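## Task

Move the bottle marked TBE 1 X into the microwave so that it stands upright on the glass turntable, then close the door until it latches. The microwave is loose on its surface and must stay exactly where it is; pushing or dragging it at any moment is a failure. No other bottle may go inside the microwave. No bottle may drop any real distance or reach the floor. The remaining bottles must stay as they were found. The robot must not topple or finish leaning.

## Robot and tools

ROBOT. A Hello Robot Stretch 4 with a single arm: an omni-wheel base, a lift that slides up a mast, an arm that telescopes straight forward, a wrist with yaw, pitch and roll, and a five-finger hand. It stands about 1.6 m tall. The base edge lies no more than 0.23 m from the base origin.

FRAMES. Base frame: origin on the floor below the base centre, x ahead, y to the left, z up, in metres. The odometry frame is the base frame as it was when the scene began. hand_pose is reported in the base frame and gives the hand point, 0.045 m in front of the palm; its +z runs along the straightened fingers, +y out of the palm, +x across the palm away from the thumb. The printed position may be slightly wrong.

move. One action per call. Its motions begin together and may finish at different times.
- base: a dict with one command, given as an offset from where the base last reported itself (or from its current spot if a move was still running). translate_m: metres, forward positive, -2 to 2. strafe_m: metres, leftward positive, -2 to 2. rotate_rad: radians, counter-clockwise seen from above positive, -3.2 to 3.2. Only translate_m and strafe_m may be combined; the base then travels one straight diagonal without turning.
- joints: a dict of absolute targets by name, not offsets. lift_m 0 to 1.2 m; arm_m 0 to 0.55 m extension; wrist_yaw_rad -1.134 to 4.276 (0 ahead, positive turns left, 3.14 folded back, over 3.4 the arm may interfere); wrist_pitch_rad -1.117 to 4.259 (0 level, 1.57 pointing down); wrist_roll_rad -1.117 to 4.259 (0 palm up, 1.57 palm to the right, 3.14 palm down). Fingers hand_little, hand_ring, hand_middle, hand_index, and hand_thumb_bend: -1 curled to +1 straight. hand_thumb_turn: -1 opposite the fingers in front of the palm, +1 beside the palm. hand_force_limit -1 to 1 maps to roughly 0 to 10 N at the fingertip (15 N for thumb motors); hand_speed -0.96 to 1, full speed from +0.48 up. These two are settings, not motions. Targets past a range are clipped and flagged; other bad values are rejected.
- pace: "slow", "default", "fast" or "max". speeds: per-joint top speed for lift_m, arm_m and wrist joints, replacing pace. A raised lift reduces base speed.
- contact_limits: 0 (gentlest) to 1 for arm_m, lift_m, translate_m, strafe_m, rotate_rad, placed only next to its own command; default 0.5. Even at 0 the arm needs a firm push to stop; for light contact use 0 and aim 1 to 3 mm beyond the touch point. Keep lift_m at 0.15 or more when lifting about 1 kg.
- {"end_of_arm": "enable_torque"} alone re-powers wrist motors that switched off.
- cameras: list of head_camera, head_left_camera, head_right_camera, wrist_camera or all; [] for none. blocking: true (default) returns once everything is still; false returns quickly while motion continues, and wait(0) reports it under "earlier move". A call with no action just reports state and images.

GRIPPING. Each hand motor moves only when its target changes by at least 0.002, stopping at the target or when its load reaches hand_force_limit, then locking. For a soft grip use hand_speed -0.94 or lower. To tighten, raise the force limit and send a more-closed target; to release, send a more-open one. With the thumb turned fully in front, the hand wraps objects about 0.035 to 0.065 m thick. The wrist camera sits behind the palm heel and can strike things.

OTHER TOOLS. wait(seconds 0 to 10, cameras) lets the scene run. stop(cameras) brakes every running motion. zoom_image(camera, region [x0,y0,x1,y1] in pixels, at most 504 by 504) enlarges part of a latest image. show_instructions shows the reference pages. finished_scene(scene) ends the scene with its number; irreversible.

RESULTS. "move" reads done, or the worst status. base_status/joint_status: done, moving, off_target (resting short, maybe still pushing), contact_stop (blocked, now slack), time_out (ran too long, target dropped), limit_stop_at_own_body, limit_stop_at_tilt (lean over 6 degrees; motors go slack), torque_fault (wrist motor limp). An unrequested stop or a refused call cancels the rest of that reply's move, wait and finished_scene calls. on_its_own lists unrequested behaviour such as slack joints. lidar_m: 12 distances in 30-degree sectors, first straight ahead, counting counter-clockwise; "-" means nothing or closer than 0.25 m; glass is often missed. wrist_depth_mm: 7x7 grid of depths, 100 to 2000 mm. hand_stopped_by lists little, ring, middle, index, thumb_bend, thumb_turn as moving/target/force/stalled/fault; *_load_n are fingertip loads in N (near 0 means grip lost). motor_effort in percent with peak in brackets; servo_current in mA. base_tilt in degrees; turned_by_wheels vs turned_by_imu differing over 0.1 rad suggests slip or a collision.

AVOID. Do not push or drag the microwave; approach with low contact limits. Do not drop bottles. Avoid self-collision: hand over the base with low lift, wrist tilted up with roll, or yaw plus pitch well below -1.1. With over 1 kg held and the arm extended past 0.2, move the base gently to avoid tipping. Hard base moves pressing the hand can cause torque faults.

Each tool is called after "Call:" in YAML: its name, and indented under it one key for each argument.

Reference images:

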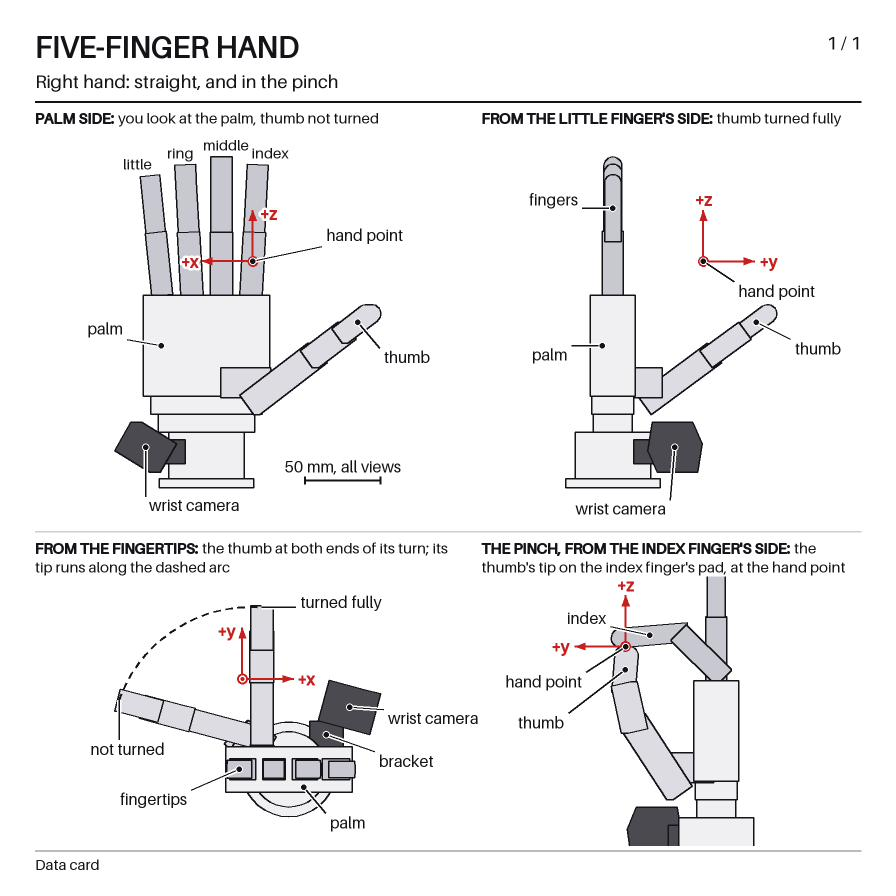

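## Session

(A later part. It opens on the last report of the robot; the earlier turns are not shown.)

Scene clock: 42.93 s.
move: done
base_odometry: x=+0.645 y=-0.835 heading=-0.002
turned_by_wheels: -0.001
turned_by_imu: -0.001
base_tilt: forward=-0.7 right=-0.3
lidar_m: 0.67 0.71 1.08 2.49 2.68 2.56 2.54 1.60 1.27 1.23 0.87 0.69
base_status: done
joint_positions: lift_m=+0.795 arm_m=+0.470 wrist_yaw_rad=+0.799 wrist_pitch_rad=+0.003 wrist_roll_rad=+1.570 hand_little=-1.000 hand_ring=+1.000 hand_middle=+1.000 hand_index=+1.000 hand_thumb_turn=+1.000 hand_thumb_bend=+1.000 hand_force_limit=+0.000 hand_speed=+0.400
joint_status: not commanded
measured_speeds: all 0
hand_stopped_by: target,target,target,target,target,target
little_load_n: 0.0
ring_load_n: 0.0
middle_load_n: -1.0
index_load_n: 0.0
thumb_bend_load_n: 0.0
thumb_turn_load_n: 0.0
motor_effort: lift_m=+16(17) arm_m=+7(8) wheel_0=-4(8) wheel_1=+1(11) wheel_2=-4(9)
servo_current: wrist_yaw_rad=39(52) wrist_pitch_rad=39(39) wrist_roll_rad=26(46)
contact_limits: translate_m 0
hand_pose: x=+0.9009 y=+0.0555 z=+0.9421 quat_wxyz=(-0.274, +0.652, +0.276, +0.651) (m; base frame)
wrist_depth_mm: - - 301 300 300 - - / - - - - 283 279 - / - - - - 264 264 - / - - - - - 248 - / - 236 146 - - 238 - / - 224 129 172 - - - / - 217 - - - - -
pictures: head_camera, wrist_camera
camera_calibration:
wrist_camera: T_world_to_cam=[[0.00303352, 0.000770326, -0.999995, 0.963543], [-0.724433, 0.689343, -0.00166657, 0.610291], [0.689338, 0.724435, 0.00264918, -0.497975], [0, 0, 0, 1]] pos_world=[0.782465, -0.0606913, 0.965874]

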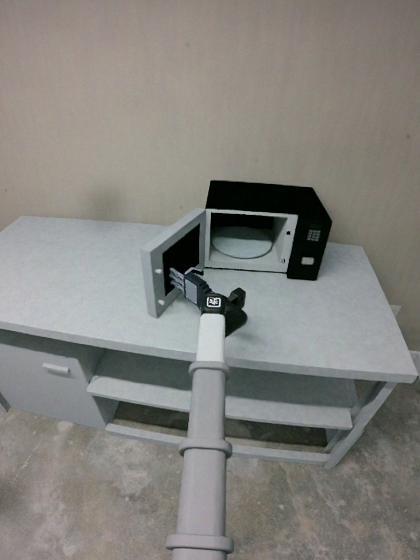

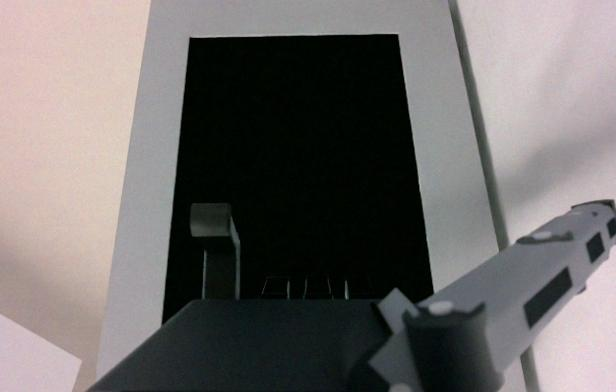

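Call:
move:
  base: {"translate_m": -0.05, "strafe_m": -0.15}

Call:
move:
  joints: {"arm_m": 0.0, "wrist_yaw_rad": 0.0, "hand_little": 1, "hand_thumb_turn": -1}
  cameras: ["head_camera"]

Call:
move:
  base: {"rotate_rad": 3.142}

Call:
move:
  base: {"translate_m": 1.5, "strafe_m": -1.05}
  joints: {"lift_m": 0.72}
  cameras: ["head_camera"]

Scene clock: 46.20 s.
move: done
base_odometry: x=+0.595 y=-0.985 heading=-0.001
turned_by_wheels: +0.000
turned_by_imu: +0.001
base_tilt: forward=-0.7 right=-0.3
lidar_m: 0.70 0.79 1.15 2.63 2.85 2.50 2.49 1.43 1.12 1.07 1.16 0.72
base_status: done
joint_positions: lift_m=+0.795 arm_m=+0.470 wrist_yaw_rad=+0.799 wrist_pitch_rad=+0.003 wrist_roll_rad=+1.570 hand_little=-1.000 hand_ring=+1.000 hand_middle=+1.000 hand_index=+1.000 hand_thumb_turn=+1.000 hand_thumb_bend=+1.000 hand_force_limit=+0.000 hand_speed=+0.400
joint_status: not commanded
measured_speeds: all 0
hand_stopped_by: target,target,target,target,target,target
little_load_n: 0.0
ring_load_n: 0.0
middle_load_n: 0.0
index_load_n: 0.0
thumb_bend_load_n: 0.0
thumb_turn_load_n: 0.0
motor_effort: lift_m=+16(17) arm_m=+7(8) wheel_0=+0(8) wheel_1=+2(12) wheel_2=+0(7)
servo_current: wrist_yaw_rad=52(52) wrist_pitch_rad=39(46) wrist_roll_rad=26(46)
hand_pose: x=+0.9009 y=+0.0556 z=+0.9421 quat_wxyz=(-0.274, +0.652, +0.276, +0.651) (m; base frame)
wrist_depth_mm: - - - - 410 - - / - - - - - - - / - - 439 439 439 - - / - - - - 413 - - / - - 146 - 394 - - / - - 128 172 377 - - / - - - - - - -
pictures: none

Scene clock: 48.67 s.
move: done
base_odometry: x=+0.595 y=-0.985 heading=-0.001
turned_by_wheels: +0.000
turned_by_imu: +0.000
base_tilt: forward=-0.7 right=-0.3
lidar_m: 0.69 0.75 1.13 2.62 2.84 2.53 2.50 1.42 1.12 1.06 1.15 0.73
base_status: not commanded
joint_positions: lift_m=+0.795 arm_m=+0.001 wrist_yaw_rad=+0.001 wrist_pitch_rad=+0.003 wrist_roll_rad=+1.570 hand_little=+1.000 hand_ring=+1.000 hand_middle=+1.000 hand_index=+1.000 hand_thumb_turn=-1.000 hand_thumb_bend=+1.000 hand_force_limit=+0.000 hand_speed=+0.400
joint_status: all done
measured_speeds: all 0
hand_stopped_by: target,target,target,target,target,target
little_load_n: 0.0
ring_load_n: 0.0
middle_load_n: 0.0
index_load_n: 0.0
thumb_bend_load_n: 0.0
thumb_turn_load_n: 0.5
motor_effort: lift_m=+16(17) arm_m=-8(12) wheel_0=+0(1) wheel_1=+1(2) wheel_2=+0(0)
servo_current: wrist_yaw_rad=33(117) wrist_pitch_rad=33(52) wrist_roll_rad=26(46)
hand_pose: x=+0.3937 y=-0.1473 z=+0.9421 quat_wxyz=(+0.000, +0.708, +0.001, +0.706) (m; base frame)
wrist_depth_mm: - - - - - - - / - - - 108 - - - / - - - - - - - / - - - - - - - / - - - 1182 - - - / - - 129 172 - - - / - - - - - - -
pictures: head_camera

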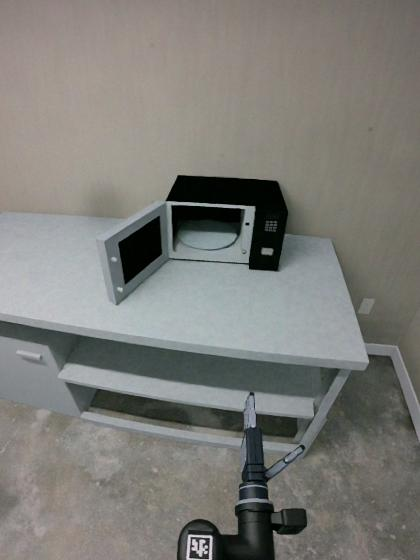

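Scene clock: 51.53 s.
move: done
base_odometry: x=+0.595 y=-0.985 heading=+3.141
turned_by_wheels: +3.142
turned_by_imu: +3.157
base_tilt: forward=-0.7 right=-0.3
lidar_m: 2.44 1.43 1.09 1.05 1.17 0.72 0.69 0.78 1.18 2.65 2.88 2.49
base_status: done
joint_positions: lift_m=+0.795 arm_m=+0.001 wrist_yaw_rad=+0.001 wrist_pitch_rad=+0.003 wrist_roll_rad=+1.570 hand_little=+1.000 hand_ring=+1.000 hand_middle=+1.000 hand_index=+1.000 hand_thumb_turn=-1.000 hand_thumb_bend=+1.000 hand_force_limit=+0.000 hand_speed=+0.400
joint_status: not commanded
measured_speeds: all 0
hand_stopped_by: target,target,target,target,target,target
little_load_n: 0.0
ring_load_n: 0.0
middle_load_n: 0.0
index_load_n: 0.0
thumb_bend_load_n: -0.5
thumb_turn_load_n: 0.0
motor_effort: lift_m=+17(17) arm_m=-8(8) wheel_0=+0(8) wheel_1=+0(12) wheel_2=-1(10)
servo_current: wrist_yaw_rad=39(59) wrist_pitch_rad=26(46) wrist_roll_rad=33(46)
hand_pose: x=+0.3936 y=-0.1474 z=+0.9421 quat_wxyz=(+0.000, +0.708, +0.001, +0.706) (m; base frame)
wrist_depth_mm: - - - - - - - / - - - - - - - / - - - - - - - / - - - - - - - / - - - - - - - / - - 173 172 - - - / - - - - - - -
pictures: none

Scene clock: 59.00 s.
move: done
base_odometry: x=-0.904 y=+0.067 heading=+3.140
turned_by_wheels: +0.000
turned_by_imu: +0.000
base_tilt: forward=-0.7 right=-0.3
lidar_m: 0.82 0.91 1.98 1.97 2.14 2.40 2.36 2.29 1.80 1.74 1.08 0.84
base_status: done
joint_positions: lift_m=+0.720 arm_m=+0.001 wrist_yaw_rad=+0.001 wrist_pitch_rad=+0.003 wrist_roll_rad=+1.570 hand_little=+1.000 hand_ring=+1.000 hand_middle=+1.000 hand_index=+1.000 hand_thumb_turn=-1.000 hand_thumb_bend=+1.000 hand_force_limit=+0.000 hand_speed=+0.400
joint_status: all done
measured_speeds: all 0
hand_stopped_by: target,target,target,target,target,target
little_load_n: 0.0
ring_load_n: 0.0
middle_load_n: 0.0
index_load_n: 0.0
thumb_bend_load_n: 0.0
thumb_turn_load_n: 0.5
motor_effort: lift_m=+17(19) arm_m=-8(8) wheel_0=-2(9) wheel_1=+0(10) wheel_2=+1(10)
servo_current: wrist_yaw_rad=33(52) wrist_pitch_rad=26(46) wrist_roll_rad=26(52)
hand_pose: x=+0.3936 y=-0.1474 z=+0.8670 quat_wxyz=(+0.000, +0.708, +0.001, +0.706) (m; base frame)
wrist_depth_mm: - - - - - - - / - - - 116 - - - / - - - - - - - / - - - - - - - / - - - - - - - / - - 129 172 - - - / - - - - - - -
pictures: head_camera

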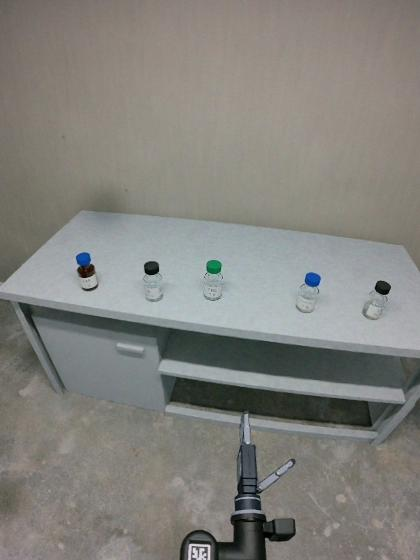

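Call:
zoom_image:
  camera: "head_camera"
  region: [65, 240, 165, 310]

Call:
zoom_image:
  camera: "head_camera"
  region: [185, 250, 245, 310]

Call:
zoom_image:
  camera: "head_camera"
  region: [280, 260, 400, 330]

Scaled by 5.040 from the camera's 420x560 image, which has a finer 600x800 frame.

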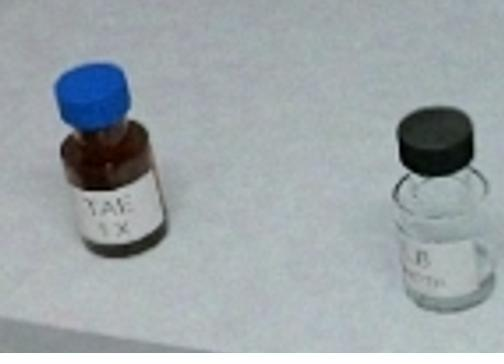

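Scaled by 8.400 from the camera's 420x560 image, which has a finer 600x800 frame.

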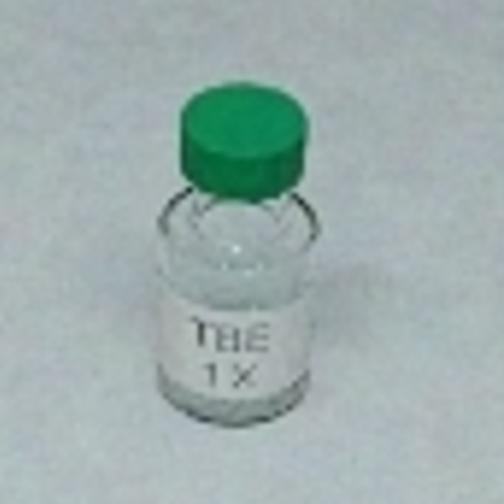

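Scaled by 4.200 from the camera's 420x560 image, which has a finer 600x800 frame.

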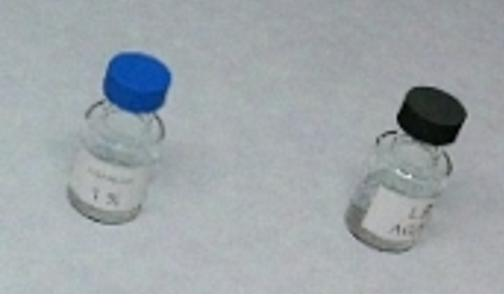

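Call:
move:
  base: {"translate_m": 0.3, "strafe_m": 0.1425}
  joints: {"lift_m": 0.7}

Call:
move:
  joints: {"arm_m": 0.17}
  cameras: ["head_camera", "wrist_camera"]

Call:
zoom_image:
  camera: "wrist_camera"
  region: [200, 100, 520, 340]

Call:
zoom_image:
  camera: "head_camera"
  region: [180, 290, 320, 430]

Scene clock: 62.83 s.
move: done
base_odometry: x=-1.204 y=-0.075 heading=+3.141
turned_by_wheels: +0.000
turned_by_imu: -0.001
base_tilt: forward=-0.8 right=-0.3
lidar_m: 0.54 0.61 0.92 1.77 1.95 2.69 2.66 2.53 1.99 1.93 0.71 0.56
base_status: done
joint_positions: lift_m=+0.700 arm_m=+0.001 wrist_yaw_rad=+0.001 wrist_pitch_rad=+0.003 wrist_roll_rad=+1.570 hand_little=+1.000 hand_ring=+1.000 hand_middle=+1.000 hand_index=+1.000 hand_thumb_turn=-1.000 hand_thumb_bend=+1.000 hand_force_limit=+0.000 hand_speed=+0.400
joint_status: all done
measured_speeds: all 0
hand_stopped_by: target,target,target,target,target,target
little_load_n: 0.0
ring_load_n: 0.0
middle_load_n: 0.0
index_load_n: 0.0
thumb_bend_load_n: 0.0
thumb_turn_load_n: 0.5
motor_effort: lift_m=+17(19) arm_m=-8(8) wheel_0=+0(4) wheel_1=+0(12) wheel_2=+2(10)
servo_current: wrist_yaw_rad=26(52) wrist_pitch_rad=33(46) wrist_roll_rad=26(46)
hand_pose: x=+0.3936 y=-0.1474 z=+0.8471 quat_wxyz=(+0.000, +0.708, +0.001, +0.706) (m; base frame)
wrist_depth_mm: - - - - - - - / - - - 109 - - - / - - - - - - - / - - - - - - - / - - - - - - - / - - 129 171 - - - / - - - - - - 421
pictures: none

Scene clock: 64.43 s.
move: done
base_odometry: x=-1.204 y=-0.075 heading=+3.141
turned_by_wheels: +0.000
turned_by_imu: +0.000
base_tilt: forward=-0.6 right=-0.3
lidar_m: 0.53 0.61 0.93 1.77 1.95 2.71 2.66 2.54 1.97 1.94 0.74 0.55
base_status: not commanded
joint_positions: lift_m=+0.700 arm_m=+0.170 wrist_yaw_rad=+0.001 wrist_pitch_rad=+0.003 wrist_roll_rad=+1.570 hand_little=+1.000 hand_ring=+1.000 hand_middle=+1.000 hand_index=+1.000 hand_thumb_turn=-1.000 hand_thumb_bend=+1.000 hand_force_limit=+0.000 hand_speed=+0.400
joint_status: all done
measured_speeds: all 0
hand_stopped_by: target,target,target,target,target,target
little_load_n: 0.0
ring_load_n: 0.0
middle_load_n: 0.0
index_load_n: 0.0
thumb_bend_load_n: 0.0
thumb_turn_load_n: 0.0
motor_effort: lift_m=+17(17) arm_m=+8(12) wheel_0=+0(1) wheel_1=+0(0) wheel_2=+1(2)
servo_current: wrist_yaw_rad=39(52) wrist_pitch_rad=33(46) wrist_roll_rad=26(46)
hand_pose: x=+0.5622 y=-0.1474 z=+0.8471 quat_wxyz=(+0.000, +0.708, +0.001, +0.706) (m; base frame)
wrist_depth_mm: - - - - - 145 145 / - - - 108 - 151 - / - - - - - 151 150 / - - 286 - - 153 153 / - - - - - 158 156 / - - 129 172 - 160 160 / - - - - - 162 163
pictures: head_camera, wrist_camera
camera_calibration:
wrist_camera: T_world_to_cam=[[0.00267013, -0.00163239, -0.999995, 0.869477], [-0.0128036, 0.999917, -0.00166645, 0.150344], [0.999914, 0.0128079, 0.00264901, -0.396748], [0, 0, 0, 1]] pos_world=[0.396318, -0.143831, 0.870774]

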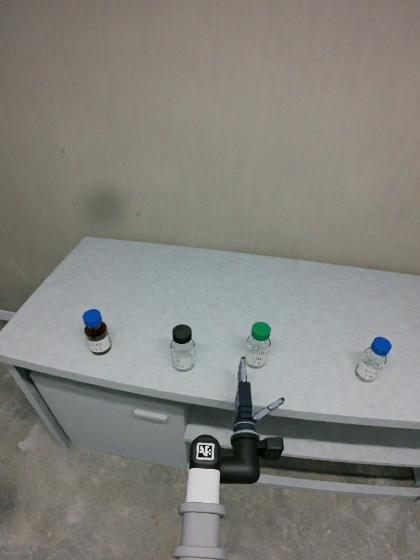

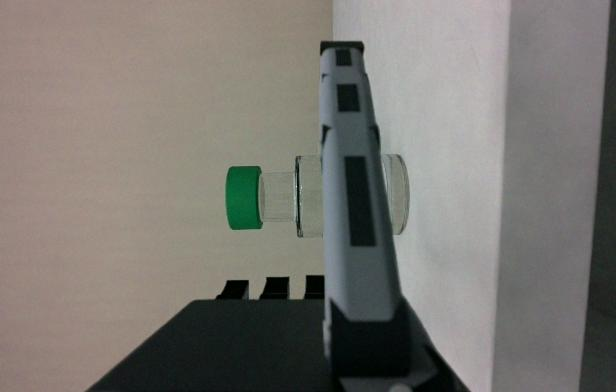

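Scaled by 1.575.

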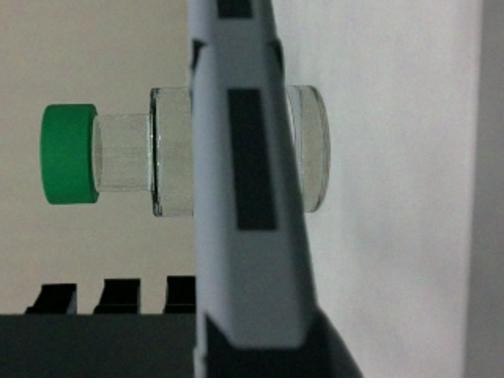

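Scaled by 3.600 from the camera's 420x560 image, which has a finer 600x800 frame.

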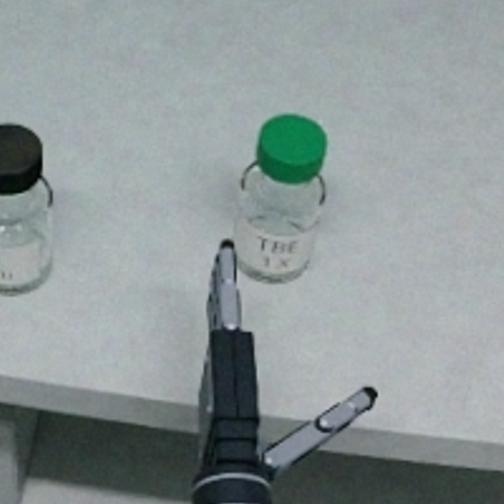

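Call:
move:
  joints: {"lift_m": 0.683}

Call:
move:
  joints: {"arm_m": 0.307}
  pace: "slow"
  contact_limits: {"arm_m": 0.0}
  cameras: ["wrist_camera"]

Call:
move:
  joints: {"hand_little": 0.3, "hand_ring": 0.35, "hand_middle": 0.35, "hand_index": 0.35, "hand_speed": -0.4}

Call:
move:
  joints: {"hand_little": -1, "hand_ring": -1, "hand_middle": -1, "hand_index": -1, "hand_speed": -0.9, "hand_force_limit": -0.4}
  cameras: ["head_camera", "wrist_camera"]

Call:
zoom_image:
  camera: "head_camera"
  region: [180, 290, 320, 430]

Scene clock: 65.83 s.
move: done
base_odometry: x=-1.204 y=-0.075 heading=+3.141
turned_by_wheels: +0.000
turned_by_imu: +0.000
base_tilt: forward=-0.7 right=-0.2
lidar_m: 0.55 0.59 0.92 1.73 1.93 2.68 2.66 2.55 2.00 1.94 0.71 0.56
base_status: not commanded
joint_positions: lift_m=+0.683 arm_m=+0.170 wrist_yaw_rad=+0.001 wrist_pitch_rad=+0.003 wrist_roll_rad=+1.570 hand_little=+1.000 hand_ring=+1.000 hand_middle=+1.000 hand_index=+1.000 hand_thumb_turn=-1.000 hand_thumb_bend=+1.000 hand_force_limit=+0.000 hand_speed=+0.400
joint_status: all done
measured_speeds: all 0
hand_stopped_by: target,target,target,target,target,target
little_load_n: 0.0
ring_load_n: 0.0
middle_load_n: 0.0
index_load_n: 0.0
thumb_bend_load_n: 0.0
thumb_turn_load_n: 0.0
motor_effort: lift_m=+16(18) arm_m=+8(8) wheel_0=+1(1) wheel_1=+0(0) wheel_2=+2(2)
servo_current: wrist_yaw_rad=46(46) wrist_pitch_rad=26(39) wrist_roll_rad=26(46)
hand_pose: x=+0.5622 y=-0.1474 z=+0.8301 quat_wxyz=(+0.000, +0.708, +0.001, +0.706) (m; base frame)
wrist_depth_mm: - - - - - 144 145 / - - - 108 - 148 - / - - - - - 150 150 / - - 282 - - 153 153 / - - - - - 156 156 / - - 129 172 - 159 160 / - - - - - 162 370
pictures: none

Scene clock: 68.50 s.
move: done
base_odometry: x=-1.204 y=-0.075 heading=+3.141
turned_by_wheels: +0.000
turned_by_imu: +0.000
base_tilt: forward=-0.8 right=-0.3
lidar_m: 0.54 0.60 0.93 1.74 1.94 2.66 2.67 2.55 1.97 1.93 0.73 0.57
base_status: not commanded
joint_positions: lift_m=+0.683 arm_m=+0.307 wrist_yaw_rad=+0.001 wrist_pitch_rad=+0.003 wrist_roll_rad=+1.570 hand_little=+1.000 hand_ring=+1.000 hand_middle=+1.000 hand_index=+1.000 hand_thumb_turn=-1.000 hand_thumb_bend=+1.000 hand_force_limit=+0.000 hand_speed=+0.400
joint_status: all done
measured_speeds: all 0
hand_stopped_by: target,target,target,target,target,target
little_load_n: 0.0
ring_load_n: 0.0
middle_load_n: 0.0
index_load_n: 0.0
thumb_bend_load_n: 0.0
thumb_turn_load_n: 0.0
motor_effort: lift_m=+16(17) arm_m=+8(14) wheel_0=+0(1) wheel_1=+0(0) wheel_2=+2(2)
servo_current: wrist_yaw_rad=39(59) wrist_pitch_rad=39(46) wrist_roll_rad=26(46)
contact_limits: arm_m 0
hand_pose: x=+0.6991 y=-0.1474 z=+0.8301 quat_wxyz=(+0.000, +0.708, +0.001, +0.706) (m; base frame)
wrist_depth_mm: - - - - - 135 - / - - - 108 - 128 - / - 151 - - - 128 - / - 146 - - - 139 - / - 150 - - - 139 - / - - 128 171 - 122 - / - - - - - 115 -
pictures: wrist_camera
camera_calibration:
wrist_camera: T_world_to_cam=[[0.00267013, -0.00163239, -0.999995, 0.852212], [-0.0128036, 0.999917, -0.00166645, 0.152069], [0.999914, 0.0128079, 0.00264901, -0.533592], [0, 0, 0, 1]] pos_world=[0.533218, -0.143831, 0.853874]

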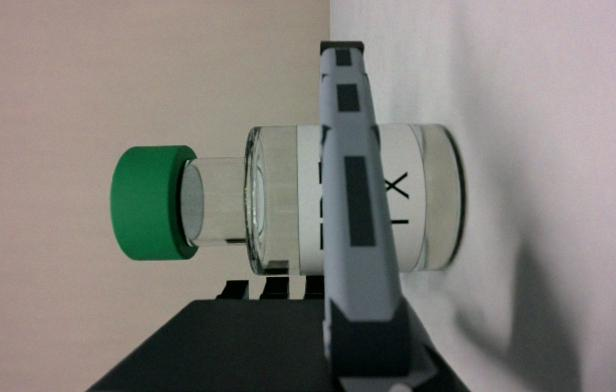

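Scene clock: 69.40 s.
move: done
base_odometry: x=-1.204 y=-0.075 heading=+3.141
turned_by_wheels: +0.000
turned_by_imu: +0.000
base_tilt: forward=-0.7 right=-0.3
lidar_m: 0.56 0.61 0.92 1.77 1.93 2.71 2.64 2.50 1.98 1.92 0.72 0.56
base_status: not commanded
joint_positions: lift_m=+0.683 arm_m=+0.307 wrist_yaw_rad=+0.001 wrist_pitch_rad=+0.003 wrist_roll_rad=+1.570 hand_little=+0.300 hand_ring=+0.350 hand_middle=+0.350 hand_index=+0.350 hand_thumb_turn=-1.000 hand_thumb_bend=+1.000 hand_force_limit=+0.000 hand_speed=-0.400
joint_status: all done
measured_speeds: all 0
hand_stopped_by: target,target,target,target,target,target
little_load_n: 0.0
ring_load_n: 0.0
middle_load_n: 0.0
index_load_n: 0.0
thumb_bend_load_n: 0.0
thumb_turn_load_n: 0.0
motor_effort: lift_m=+16(17) arm_m=+8(8) wheel_0=+0(1) wheel_1=+0(0) wheel_2=+1(2)
servo_current: wrist_yaw_rad=39(52) wrist_pitch_rad=33(46) wrist_roll_rad=33(39)
contact_limits: arm_m 0
hand_pose: x=+0.6992 y=-0.1474 z=+0.8301 quat_wxyz=(+0.000, +0.708, +0.001, +0.706) (m; base frame)
wrist_depth_mm: - - - - - 135 - / - - - 109 - 127 - / - 140 - - - 128 - / - 137 179 132 - 138 - / - - 180 178 - 140 - / - - 129 128 - 122 - / - - - - - 115 -
pictures: none

Scene clock: 74.40 s.
move: off_target
base_odometry: x=-1.204 y=-0.075 heading=+3.141
turned_by_wheels: +0.000
turned_by_imu: +0.001
base_tilt: forward=-0.7 right=-0.3
lidar_m: 0.56 0.60 0.94 1.79 1.95 2.69 2.64 2.55 1.99 1.92 0.71 0.56
base_status: not commanded
joint_positions: lift_m=+0.683 arm_m=+0.307 wrist_yaw_rad=+0.001 wrist_pitch_rad=+0.003 wrist_roll_rad=+1.570 hand_little=-0.118 hand_ring=+0.128 hand_middle=+0.137 hand_index=+0.147 hand_thumb_turn=-1.000 hand_thumb_bend=+1.000 hand_force_limit=-0.400 hand_speed=-0.900
joint_status: hand_little off_target (ended at -0.118, target -1.000); hand_ring off_target (ended at +0.128, target -1.000); hand_middle off_target (ended at +0.137, target -1.000); hand_index off_target (ended at +0.147, target -1.000); the others done
measured_speeds: all 0
hand_stopped_by: force,force,force,force,target,target
little_load_n: 3.0
ring_load_n: 3.0
middle_load_n: 1.5
index_load_n: 3.0
thumb_bend_load_n: 1.5
thumb_turn_load_n: 2.0
motor_effort: lift_m=+16(17) arm_m=+8(8) wheel_0=+0(1) wheel_1=+0(1) wheel_2=+1(2)
servo_current: wrist_yaw_rad=46(59) wrist_pitch_rad=33(46) wrist_roll_rad=33(46)
contact_limits: arm_m 0
hand_pose: x=+0.6992 y=-0.1474 z=+0.8301 quat_wxyz=(+0.000, +0.708, +0.001, +0.706) (m; base frame)
wrist_depth_mm: - - - - - 135 - / - - - - - 127 - / - 129 - - - 120 - / - 132 169 - - 138 - / - - 168 172 - 139 - / - - 129 153 - 122 - / - - - - - 115 -
pictures: head_camera, wrist_camera
camera_calibration:
wrist_camera: T_world_to_cam=[[0.00267013, -0.00163239, -0.999995, 0.852211], [-0.0128036, 0.999917, -0.00166645, 0.15207], [0.999914, 0.0128079, 0.00264901, -0.533692], [0, 0, 0, 1]] pos_world=[0.533318, -0.143831, 0.853874]

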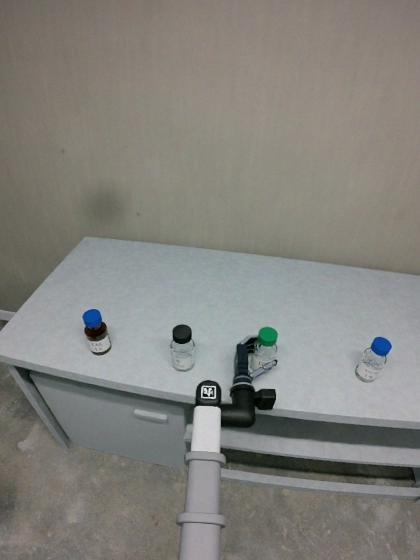

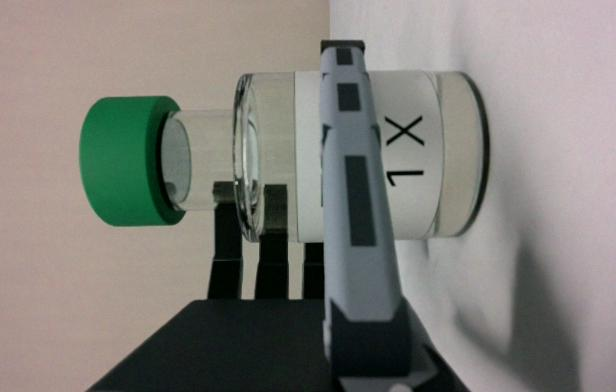

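Scaled by 3.600 from the camera's 420x560 image, which has a finer 600x800 frame.

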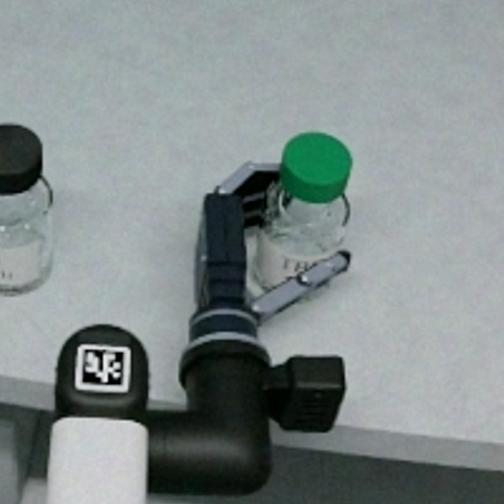

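Call:
move:
  joints: {"hand_thumb_bend": -1, "hand_speed": -0.8, "hand_force_limit": -0.4}

Call:
move:
  joints: {"hand_little": -0.085, "hand_ring": -0.99, "hand_middle": -0.98, "hand_index": -0.98, "hand_speed": -0.94, "hand_force_limit": 0.1}

Call:
move:
  joints: {"lift_m": 0.695}
  pace: "slow"
  cameras: ["head_camera", "wrist_camera"]

Scene clock: 82.07 s.
move: off_target
base_odometry: x=-1.204 y=-0.075 heading=+3.141
turned_by_wheels: +0.000
turned_by_imu: +0.001
base_tilt: forward=-0.8 right=-0.4
lidar_m: 0.55 0.61 0.92 1.76 1.94 2.68 2.67 2.54 1.95 1.93 0.69 0.54
base_status: not commanded
joint_positions: lift_m=+0.683 arm_m=+0.307 wrist_yaw_rad=+0.001 wrist_pitch_rad=+0.003 wrist_roll_rad=+1.570 hand_little=-0.118 hand_ring=+0.128 hand_middle=+0.137 hand_index=+0.147 hand_thumb_turn=-1.000 hand_thumb_bend=+0.988 hand_force_limit=-0.400 hand_speed=-0.800
joint_status: hand_thumb_bend off_target (ended at +0.988, target -1.000); the others done
measured_speeds: all 0
hand_stopped_by: force,force,force,force,force,target
little_load_n: 3.5
ring_load_n: 3.5
middle_load_n: 2.0
index_load_n: 3.5
thumb_bend_load_n: 6.5
thumb_turn_load_n: 2.0
motor_effort: lift_m=+16(17) arm_m=+8(8) wheel_0=+0(1) wheel_1=+0(0) wheel_2=+2(2)
servo_current: wrist_yaw_rad=26(59) wrist_pitch_rad=39(46) wrist_roll_rad=46(46)
contact_limits: arm_m 0
hand_pose: x=+0.6992 y=-0.1474 z=+0.8301 quat_wxyz=(+0.000, +0.708, +0.001, +0.706) (m; base frame)
wrist_depth_mm: - - - - - 134 - / - - - - - 127 - / - 129 - - - 120 - / - 132 169 - - 138 - / - - 167 172 - 139 - / - - 129 153 - 122 - / - - - - - 115 -
pictures: none

Scene clock: 82.77 s.
move: off_target
base_odometry: x=-1.204 y=-0.075 heading=+3.141
turned_by_wheels: +0.000
turned_by_imu: +0.000
base_tilt: forward=-0.7 right=-0.3
lidar_m: 0.56 0.60 0.93 1.77 1.95 2.68 2.67 2.53 1.98 1.91 0.71 0.55
base_status: not commanded
joint_positions: lift_m=+0.683 arm_m=+0.307 wrist_yaw_rad=+0.001 wrist_pitch_rad=+0.003 wrist_roll_rad=+1.570 hand_little=-0.084 hand_ring=+0.119 hand_middle=+0.124 hand_index=+0.138 hand_thumb_turn=-1.000 hand_thumb_bend=+0.988 hand_force_limit=+0.100 hand_speed=-0.940
joint_status: hand_ring off_target (ended at +0.119, target -0.990); hand_middle off_target (ended at +0.124, target -0.980); hand_index off_target (ended at +0.138, target -0.980); the others done
measured_speeds: all 0
hand_stopped_by: target,force,force,force,force,target
little_load_n: 0.0
ring_load_n: 6.0
middle_load_n: 7.5
index_load_n: 5.5
thumb_bend_load_n: 8.0
thumb_turn_load_n: 1.5
motor_effort: lift_m=+16(17) arm_m=+8(8) wheel_0=+0(1) wheel_1=+0(0) wheel_2=+2(2)
servo_current: wrist_yaw_rad=39(52) wrist_pitch_rad=39(46) wrist_roll_rad=33(46)
contact_limits: arm_m 0
hand_pose: x=+0.6992 y=-0.1474 z=+0.8301 quat_wxyz=(+0.000, +0.708, +0.001, +0.706) (m; base frame)
wrist_depth_mm: - - - - - 134 - / - - - - - 126 - / - 129 - - - 120 - / - 132 - - - 138 - / - - 169 172 - 139 - / - - 129 153 - 122 - / - - - - - 114 -
pictures: none

Scene clock: 83.53 s.
move: done
base_odometry: x=-1.204 y=-0.075 heading=+3.141
turned_by_wheels: +0.000
turned_by_imu: +0.000
base_tilt: forward=-0.7 right=-0.4
lidar_m: 0.53 0.60 0.91 1.77 1.95 2.67 2.66 2.52 1.97 1.94 0.73 0.54
base_status: not commanded
joint_positions: lift_m=+0.695 arm_m=+0.307 wrist_yaw_rad=+0.001 wrist_pitch_rad=+0.004 wrist_roll_rad=+1.570 hand_little=-0.084 hand_ring=+0.119 hand_middle=+0.124 hand_index=+0.138 hand_thumb_turn=-1.000 hand_thumb_bend=+0.988 hand_force_limit=+0.100 hand_speed=-0.940
joint_status: all done
measured_speeds: all 0
hand_stopped_by: target,force,force,force,force,target
little_load_n: 0.0
ring_load_n: 5.5
middle_load_n: 7.5
index_load_n: 6.0
thumb_bend_load_n: 7.5
thumb_turn_load_n: 3.5
motor_effort: lift_m=+27(30) arm_m=+8(8) wheel_0=+0(1) wheel_1=+0(1) wheel_2=+2(2)
servo_current: wrist_yaw_rad=46(46) wrist_pitch_rad=33(46) wrist_roll_rad=26(46)
contact_limits: arm_m 0
hand_pose: x=+0.6991 y=-0.1474 z=+0.8411 quat_wxyz=(+0.000, +0.708, +0.001, +0.706) (m; base frame)
wrist_depth_mm: - - - - - 141 - / - - - - - 142 - / - 128 - - - 135 - / - 132 - 182 - 145 - / - - 169 171 - 137 - / - - 129 153 - 137 - / - - - - - 130 -
pictures: head_camera, wrist_camera
camera_calibration:
wrist_camera: T_world_to_cam=[[0.00207015, -0.00163056, -0.999997, 0.863635], [-0.0128045, 0.999917, -0.00165694, 0.152081], [0.999916, 0.0128079, 0.0020491, -0.533203], [0, 0, 0, 1]] pos_world=[0.533318, -0.143831, 0.864976]

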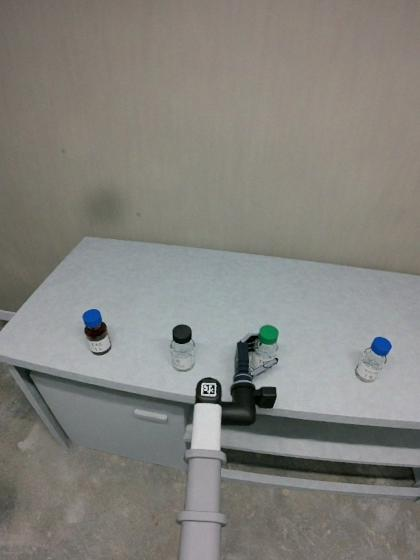

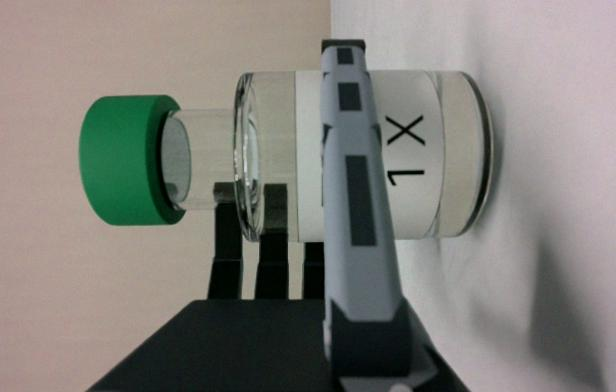

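Call:
move:
  joints: {"lift_m": 0.765}
  pace: "slow"

Call:
move:
  joints: {"arm_m": 0.03}
  speeds: {"arm_m": 0.15}

Call:
move:
  base: {"translate_m": -0.4}

Call:
move:
  base: {"rotate_rad": -3.141}
  pace: "slow"

Call:
move:
  base: {"translate_m": 1.404, "strafe_m": -0.765}
  joints: {"lift_m": 0.783}
  cameras: ["head_camera", "wrist_camera"]

Call:
zoom_image:
  camera: "head_camera"
  region: [100, 150, 320, 370]

Scene clock: 85.53 s.
move: done
base_odometry: x=-1.204 y=-0.075 heading=+3.141
turned_by_wheels: +0.000
turned_by_imu: +0.000
base_tilt: forward=-0.7 right=-0.3
lidar_m: 0.54 0.61 0.92 1.77 1.96 2.69 2.66 2.53 1.97 1.94 0.71 0.56
base_status: not commanded
joint_positions: lift_m=+0.765 arm_m=+0.307 wrist_yaw_rad=+0.001 wrist_pitch_rad=+0.004 wrist_roll_rad=+1.570 hand_little=-0.084 hand_ring=+0.119 hand_middle=+0.124 hand_index=+0.138 hand_thumb_turn=-1.000 hand_thumb_bend=+0.988 hand_force_limit=+0.100 hand_speed=-0.940
joint_status: all done
measured_speeds: all 0
hand_stopped_by: target,force,force,force,force,target
little_load_n: 0.0
ring_load_n: 5.5
middle_load_n: 7.5
index_load_n: 6.0
thumb_bend_load_n: 8.0
thumb_turn_load_n: 3.5
motor_effort: lift_m=+27(30) arm_m=+8(8) wheel_0=+0(1) wheel_1=+0(1) wheel_2=+2(2)
servo_current: wrist_yaw_rad=59(59) wrist_pitch_rad=33(39) wrist_roll_rad=33(39)
contact_limits: arm_m 0
hand_pose: x=+0.6992 y=-0.1474 z=+0.9111 quat_wxyz=(+0.000, +0.708, +0.001, +0.706) (m; base frame)
wrist_depth_mm: - - - - - - - / - - - - - - - / - 129 - - - - - / - 132 - 182 - - - / - - 169 172 - - - / - - 129 153 - - - / - - - - - - -
pictures: none

Scene clock: 88.03 s.
move: done
base_odometry: x=-1.204 y=-0.075 heading=+3.141
turned_by_wheels: +0.000
turned_by_imu: +0.000
base_tilt: forward=-0.7 right=-0.3
lidar_m: 0.54 0.60 0.94 1.77 1.91 2.68 2.66 2.53 1.98 1.93 0.71 0.58
base_status: not commanded
joint_positions: lift_m=+0.765 arm_m=+0.030 wrist_yaw_rad=+0.001 wrist_pitch_rad=+0.004 wrist_roll_rad=+1.570 hand_little=-0.084 hand_ring=+0.119 hand_middle=+0.124 hand_index=+0.138 hand_thumb_turn=-1.000 hand_thumb_bend=+0.988 hand_force_limit=+0.100 hand_speed=-0.940
joint_status: all done
measured_speeds: all 0
hand_stopped_by: target,force,force,force,force,target
little_load_n: 0.0
ring_load_n: 5.5
middle_load_n: 7.5
index_load_n: 6.0
thumb_bend_load_n: 7.5
thumb_turn_load_n: 3.5
motor_effort: lift_m=+27(28) arm_m=-8(14) wheel_0=+0(1) wheel_1=+0(1) wheel_2=+2(2)
servo_current: wrist_yaw_rad=39(52) wrist_pitch_rad=39(46) wrist_roll_rad=33(46)
hand_pose: x=+0.4226 y=-0.1474 z=+0.9111 quat_wxyz=(+0.000, +0.708, +0.001, +0.706) (m; base frame)
wrist_depth_mm: - - - - - - - / - - - - - - - / - 128 - - - - - / - 132 - 182 - - - / - - 168 173 - - - / - - 129 153 - - - / - - - - - - -
pictures: none

Scene clock: 90.83 s.
move: done
base_odometry: x=-0.804 y=-0.075 heading=+3.140
turned_by_wheels: +0.000
turned_by_imu: +0.002
base_tilt: forward=-0.7 right=-0.3
lidar_m: 0.94 1.04 1.85 1.84 1.99 2.26 2.24 2.49 1.90 1.90 1.20 0.96
base_status: done
joint_positions: lift_m=+0.765 arm_m=+0.030 wrist_yaw_rad=+0.001 wrist_pitch_rad=+0.004 wrist_roll_rad=+1.570 hand_little=-0.084 hand_ring=+0.119 hand_middle=+0.124 hand_index=+0.138 hand_thumb_turn=-1.000 hand_thumb_bend=+0.988 hand_force_limit=+0.100 hand_speed=-0.940
joint_status: not commanded
measured_speeds: all 0
hand_stopped_by: target,force,force,force,force,target
little_load_n: 0.0
ring_load_n: 5.5
middle_load_n: 7.5
index_load_n: 6.0
thumb_bend_load_n: 7.5
thumb_turn_load_n: 3.5
motor_effort: lift_m=+27(27) arm_m=-8(8) wheel_0=-1(7) wheel_1=-1(12) wheel_2=-3(11)
servo_current: wrist_yaw_rad=39(59) wrist_pitch_rad=33(46) wrist_roll_rad=26(46)
hand_pose: x=+0.4226 y=-0.1474 z=+0.9111 quat_wxyz=(+0.000, +0.708, +0.001, +0.706) (m; base frame)
wrist_depth_mm: - - - 788 - - - / - - - - - - - / - 128 - - - - - / - 133 - 182 - - - / - - 169 172 - - - / - - 128 153 - - - / - - - - - - -
pictures: none

Scene clock: 95.27 s.
move: done
base_odometry: x=-0.804 y=-0.075 heading=+0.000
turned_by_wheels: -3.141
turned_by_imu: -3.155
base_tilt: forward=-0.8 right=-0.3
lidar_m: 2.21 2.47 1.94 1.90 1.26 0.98 0.93 1.03 1.86 1.82 1.98 2.24
base_status: done
joint_positions: lift_m=+0.765 arm_m=+0.030 wrist_yaw_rad=+0.001 wrist_pitch_rad=+0.004 wrist_roll_rad=+1.570 hand_little=-0.084 hand_ring=+0.119 hand_middle=+0.124 hand_index=+0.138 hand_thumb_turn=-1.000 hand_thumb_bend=+0.988 hand_force_limit=+0.100 hand_speed=-0.940
joint_status: not commanded
measured_speeds: all 0
hand_stopped_by: target,force,force,force,force,target
little_load_n: 0.0
ring_load_n: 5.5
middle_load_n: 7.5
index_load_n: 6.0
thumb_bend_load_n: 7.5
thumb_turn_load_n: 4.0
motor_effort: lift_m=+26(27) arm_m=-8(8) wheel_0=+3(6) wheel_1=+0(10) wheel_2=+1(8)
servo_current: wrist_yaw_rad=52(52) wrist_pitch_rad=39(46) wrist_roll_rad=46(52)
hand_pose: x=+0.4226 y=-0.1474 z=+0.9112 quat_wxyz=(+0.000, +0.708, +0.001, +0.706) (m; base frame)
wrist_depth_mm: - - - - - 1921 - / - - - - - - - / - 128 - - - - - / - 132 - 190 - - - / - - - 172 - - - / - - 151 153 - - - / - - - - - - -
pictures: none

Scene clock: 101.93 s.
move: done
base_odometry: x=+0.600 y=-0.841 heading=+0.000
turned_by_wheels: +0.000
turned_by_imu: -0.002
base_tilt: forward=-0.8 right=-0.2
lidar_m: 0.71 0.79 1.12 2.53 2.72 2.49 2.48 1.62 1.23 1.17 1.29 0.76
base_status: done
joint_positions: lift_m=+0.783 arm_m=+0.030 wrist_yaw_rad=+0.001 wrist_pitch_rad=+0.004 wrist_roll_rad=+1.570 hand_little=-0.084 hand_ring=+0.119 hand_middle=+0.124 hand_index=+0.138 hand_thumb_turn=-1.000 hand_thumb_bend=+0.988 hand_force_limit=+0.100 hand_speed=-0.940
joint_status: all done
measured_speeds: all 0
hand_stopped_by: target,force,force,force,force,target
little_load_n: 0.0
ring_load_n: 5.5
middle_load_n: 7.5
index_load_n: 6.0
thumb_bend_load_n: 8.0
thumb_turn_load_n: 3.5
motor_effort: lift_m=+26(31) arm_m=-8(8) wheel_0=-2(9) wheel_1=+0(8) wheel_2=+2(11)
servo_current: wrist_yaw_rad=26(52) wrist_pitch_rad=33(46) wrist_roll_rad=33(52)
hand_pose: x=+0.4226 y=-0.1474 z=+0.9292 quat_wxyz=(+0.000, +0.708, +0.001, +0.706) (m; base frame)
wrist_depth_mm: - - - - - - - / - - - - - - - / - 128 - - - - - / - 132 171 - - - - / - - 169 172 - - - / - - 129 153 - - - / - - - - - - -
pictures: head_camera, wrist_camera
camera_calibration:
wrist_camera: T_world_to_cam=[[0.00206998, -0.00163077, -0.999997, 0.952207], [-0.0127045, 0.999918, -0.00165694, 0.148659], [0.999917, 0.0127079, 0.00204909, -0.256821], [0, 0, 0, 1]] pos_world=[0.256718, -0.14383, 0.952976]

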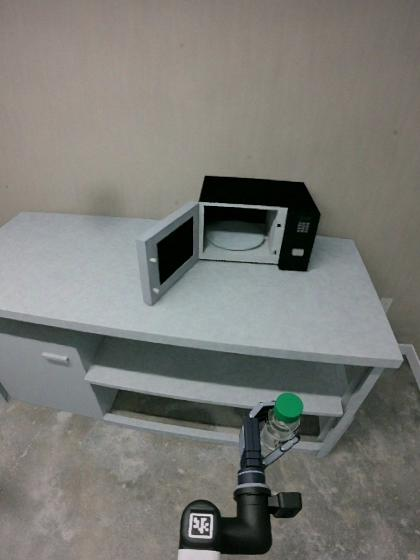

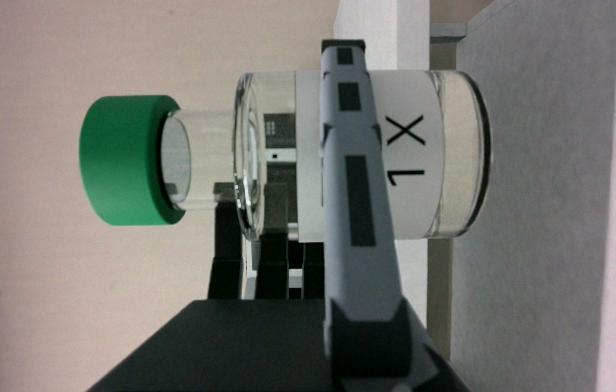

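Scaled by 2.291 from the camera's 420x560 image, which has a finer 600x800 frame.

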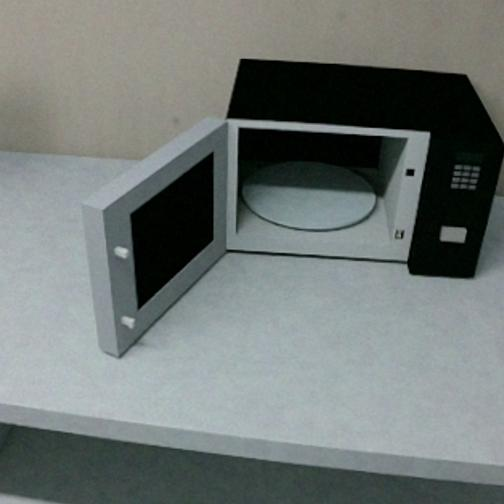

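Call:
move:
  base: {"translate_m": 0.24}
  cameras: ["head_camera", "wrist_camera"]

Scene clock: 105.03 s.
move: done
base_odometry: x=+0.840 y=-0.841 heading=+0.000
turned_by_wheels: +0.000
turned_by_imu: -0.001
base_tilt: forward=-0.7 right=-0.3
lidar_m: 0.46 0.51 0.78 2.48 2.71 2.75 2.73 1.62 1.24 1.20 0.67 0.50
base_status: done
joint_positions: lift_m=+0.783 arm_m=+0.030 wrist_yaw_rad=+0.001 wrist_pitch_rad=+0.004 wrist_roll_rad=+1.570 hand_little=-0.084 hand_ring=+0.119 hand_middle=+0.124 hand_index=+0.138 hand_thumb_turn=-1.000 hand_thumb_bend=+0.988 hand_force_limit=+0.100 hand_speed=-0.940
joint_status: not commanded
measured_speeds: all 0
hand_stopped_by: target,force,force,force,force,target
little_load_n: 0.0
ring_load_n: 5.5
middle_load_n: 7.5
index_load_n: 6.5
thumb_bend_load_n: 7.5
thumb_turn_load_n: 3.5
motor_effort: lift_m=+26(26) arm_m=-8(8) wheel_0=-1(6) wheel_1=+0(13) wheel_2=+0(10)
servo_current: wrist_yaw_rad=46(52) wrist_pitch_rad=33(46) wrist_roll_rad=39(52)
hand_pose: x=+0.4226 y=-0.1474 z=+0.9292 quat_wxyz=(+0.000, +0.708, +0.001, +0.706) (m; base frame)
wrist_depth_mm: - - - - - - - / - - - 110 - - - / - 128 634 - - - - / - 132 170 - - - - / - - 169 172 - - - / - - 129 153 - - - / - - - - - - -
pictures: head_camera, wrist_camera
camera_calibration:
wrist_camera: T_world_to_cam=[[0.00206998, -0.00163077, -0.999997, 0.952207], [-0.0127045, 0.999918, -0.00165694, 0.148659], [0.999917, 0.0127079, 0.00204909, -0.256821], [0, 0, 0, 1]] pos_world=[0.256718, -0.14383, 0.952976]

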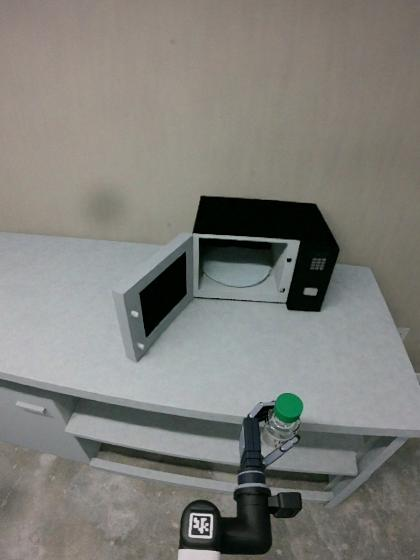

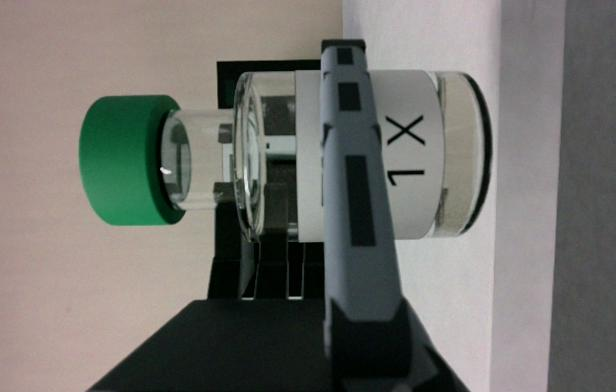

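Call:
move:
  joints: {"arm_m": 0.25}
  speeds: {"arm_m": 0.15}

Call:
move:
  base: {"translate_m": 0.17}
  pace: "slow"
  contact_limits: {"translate_m": 0.2}
  cameras: ["head_camera", "wrist_camera"]

Scene clock: 107.87 s.
move: done
base_odometry: x=+0.840 y=-0.841 heading=+0.000
turned_by_wheels: +0.000
turned_by_imu: +0.000
base_tilt: forward=-0.7 right=-0.4
lidar_m: 0.48 0.53 0.77 2.50 2.70 2.75 2.73 1.61 1.25 1.20 0.64 0.50
base_status: not commanded
joint_positions: lift_m=+0.783 arm_m=+0.250 wrist_yaw_rad=+0.001 wrist_pitch_rad=+0.004 wrist_roll_rad=+1.570 hand_little=-0.084 hand_ring=+0.119 hand_middle=+0.124 hand_index=+0.138 hand_thumb_turn=-1.000 hand_thumb_bend=+0.988 hand_force_limit=+0.100 hand_speed=-0.940
joint_status: all done
measured_speeds: all 0
hand_stopped_by: target,force,force,force,force,target
little_load_n: 0.0
ring_load_n: 5.0
middle_load_n: 7.5
index_load_n: 6.0
thumb_bend_load_n: 8.0
thumb_turn_load_n: 3.5
motor_effort: lift_m=+26(26) arm_m=+8(13) wheel_0=-1(1) wheel_1=-1(1) wheel_2=+0(0)
servo_current: wrist_yaw_rad=46(65) wrist_pitch_rad=33(46) wrist_roll_rad=33(46)
hand_pose: x=+0.6421 y=-0.1474 z=+0.9292 quat_wxyz=(+0.000, +0.708, +0.001, +0.706) (m; base frame)
wrist_depth_mm: - - 413 415 413 - - / - - 413 415 - - - / - 128 449 - - - - / - 132 161 - - - - / - - 169 172 - - - / - - 129 153 - - - / - - - - - - -
pictures: none

Scene clock: 110.87 s.
move: done
base_odometry: x=+1.009 y=-0.841 heading=+0.000
turned_by_wheels: +0.000
turned_by_imu: +0.000
base_tilt: forward=-0.7 right=-0.3
lidar_m: 0.32 0.35 0.51 2.47 2.69 2.93 2.91 1.66 1.27 1.23 0.43 0.33
base_status: done
joint_positions: lift_m=+0.783 arm_m=+0.250 wrist_yaw_rad=+0.001 wrist_pitch_rad=+0.004 wrist_roll_rad=+1.570 hand_little=-0.084 hand_ring=+0.119 hand_middle=+0.124 hand_index=+0.138 hand_thumb_turn=-1.000 hand_thumb_bend=+0.988 hand_force_limit=+0.100 hand_speed=-0.940
joint_status: not commanded
measured_speeds: all 0
hand_stopped_by: target,force,force,force,force,target
little_load_n: 0.0
ring_load_n: 5.0
middle_load_n: 7.5
index_load_n: 6.5
thumb_bend_load_n: 8.0
thumb_turn_load_n: 3.5
motor_effort: lift_m=+26(26) arm_m=+8(8) wheel_0=+2(5) wheel_1=+3(13) wheel_2=-1(9)
servo_current: wrist_yaw_rad=39(59) wrist_pitch_rad=33(46) wrist_roll_rad=46(46)
contact_limits: translate_m 0.2
hand_pose: x=+0.6421 y=-0.1474 z=+0.9292 quat_wxyz=(+0.000, +0.708, +0.001, +0.706) (m; base frame)
wrist_depth_mm: - 243 247 246 248 254 - / - 278 279 112 - - - / - 128 - - - - - / - 132 - - - - - / - 319 169 172 - - - / - 290 128 153 - - - / - - - - - - -
pictures: head_camera, wrist_camera
camera_calibration:
wrist_camera: T_world_to_cam=[[0.00206982, -0.00163098, -0.999997, 0.951753], [-0.0126045, 0.999919, -0.00165694, 0.1514], [0.999918, 0.0126079, 0.00204909, -0.476318], [0, 0, 0, 1]] pos_world=[0.476217, -0.14383, 0.952976]

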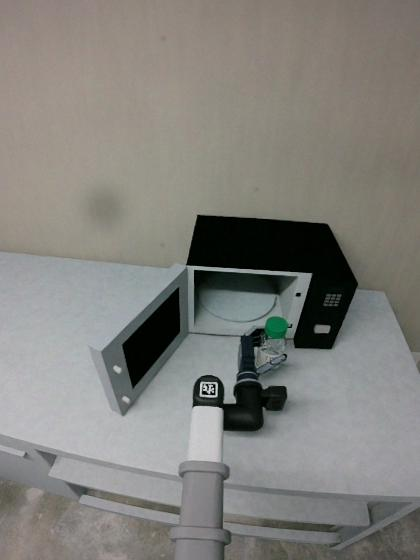

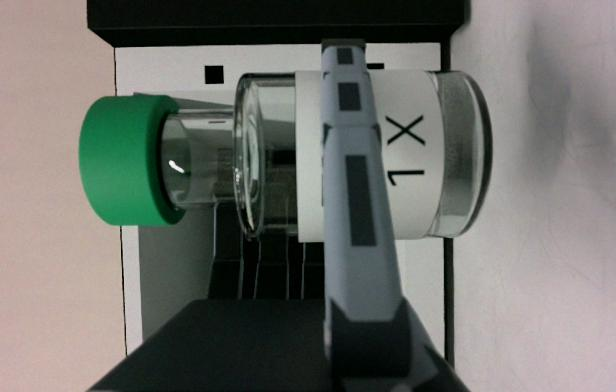

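Call:
zoom_image:
  camera: "wrist_camera"
  region: [380, 0, 560, 392]

Call:
zoom_image:
  camera: "head_camera"
  region: [170, 230, 350, 420]

Scaled by 1.286.

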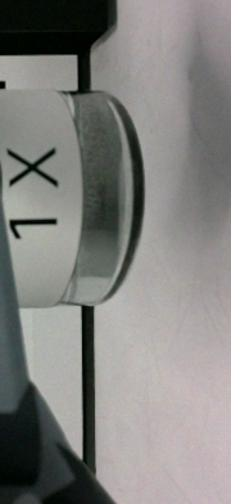

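Scaled by 2.653 from the camera's 420x560 image, which has a finer 600x800 frame.

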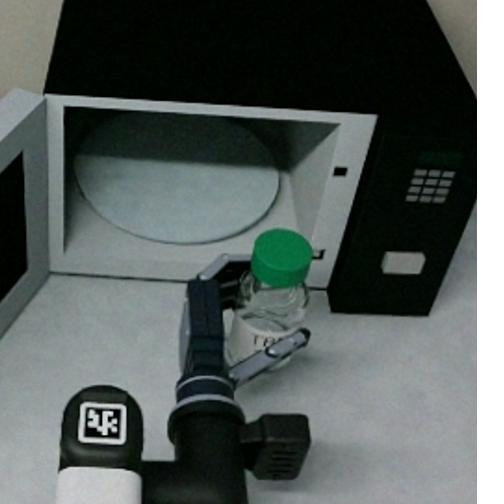

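Call:
move:
  joints: {"arm_m": 0.38}
  pace: "slow"
  contact_limits: {"arm_m": 0}
  cameras: ["head_camera", "wrist_camera"]

Scene clock: 114.83 s.
move: done
base_odometry: x=+1.009 y=-0.841 heading=+0.000
turned_by_wheels: +0.000
turned_by_imu: +0.001
base_tilt: forward=-0.6 right=-0.3
lidar_m: 0.32 0.34 0.52 2.45 2.69 2.94 2.90 1.64 1.25 1.24 0.43 0.34
base_status: not commanded
joint_positions: lift_m=+0.783 arm_m=+0.380 wrist_yaw_rad=+0.001 wrist_pitch_rad=+0.004 wrist_roll_rad=+1.570 hand_little=-0.084 hand_ring=+0.119 hand_middle=+0.124 hand_index=+0.138 hand_thumb_turn=-1.000 hand_thumb_bend=+0.988 hand_force_limit=+0.100 hand_speed=-0.940
joint_status: all done
measured_speeds: all 0
hand_stopped_by: target,force,force,force,force,target
little_load_n: 0.0
ring_load_n: 5.5
middle_load_n: 7.5
index_load_n: 6.0
thumb_bend_load_n: 8.0
thumb_turn_load_n: 3.5
motor_effort: lift_m=+26(27) arm_m=+8(13) wheel_0=+2(3) wheel_1=+2(3) wheel_2=-1(2)
servo_current: wrist_yaw_rad=46(59) wrist_pitch_rad=39(46) wrist_roll_rad=33(46)
contact_limits: arm_m 0; translate_m 0.2
hand_pose: x=+0.7721 y=-0.1474 z=+0.9292 quat_wxyz=(+0.000, +0.708, +0.001, +0.706) (m; base frame)
wrist_depth_mm: 164 173 176 179 181 158 154 / 180 225 - 112 109 158 156 / 171 128 - - - 156 156 / 170 132 - - - 157 156 / 186 294 384 172 - 163 158 / 176 270 129 153 - 158 158 / 175 - - - - 159 159
pictures: head_camera, wrist_camera
camera_calibration:
wrist_camera: T_world_to_cam=[[0.00206982, -0.00163098, -0.999997, 0.951484], [-0.0126045, 0.999919, -0.00165694, 0.153038], [0.999918, 0.0126079, 0.00204909, -0.606307], [0, 0, 0, 1]] pos_world=[0.606217, -0.14383, 0.952976]

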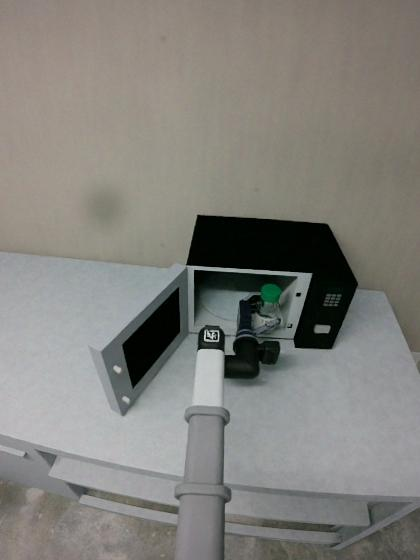

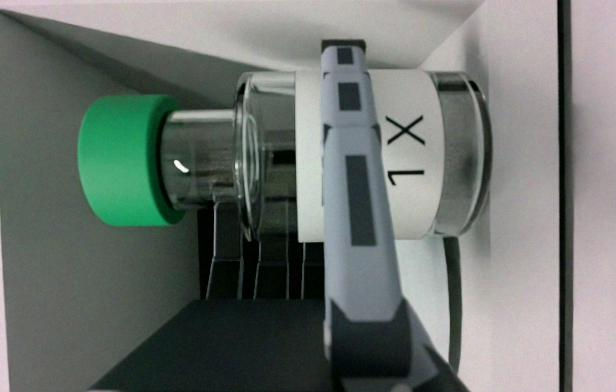

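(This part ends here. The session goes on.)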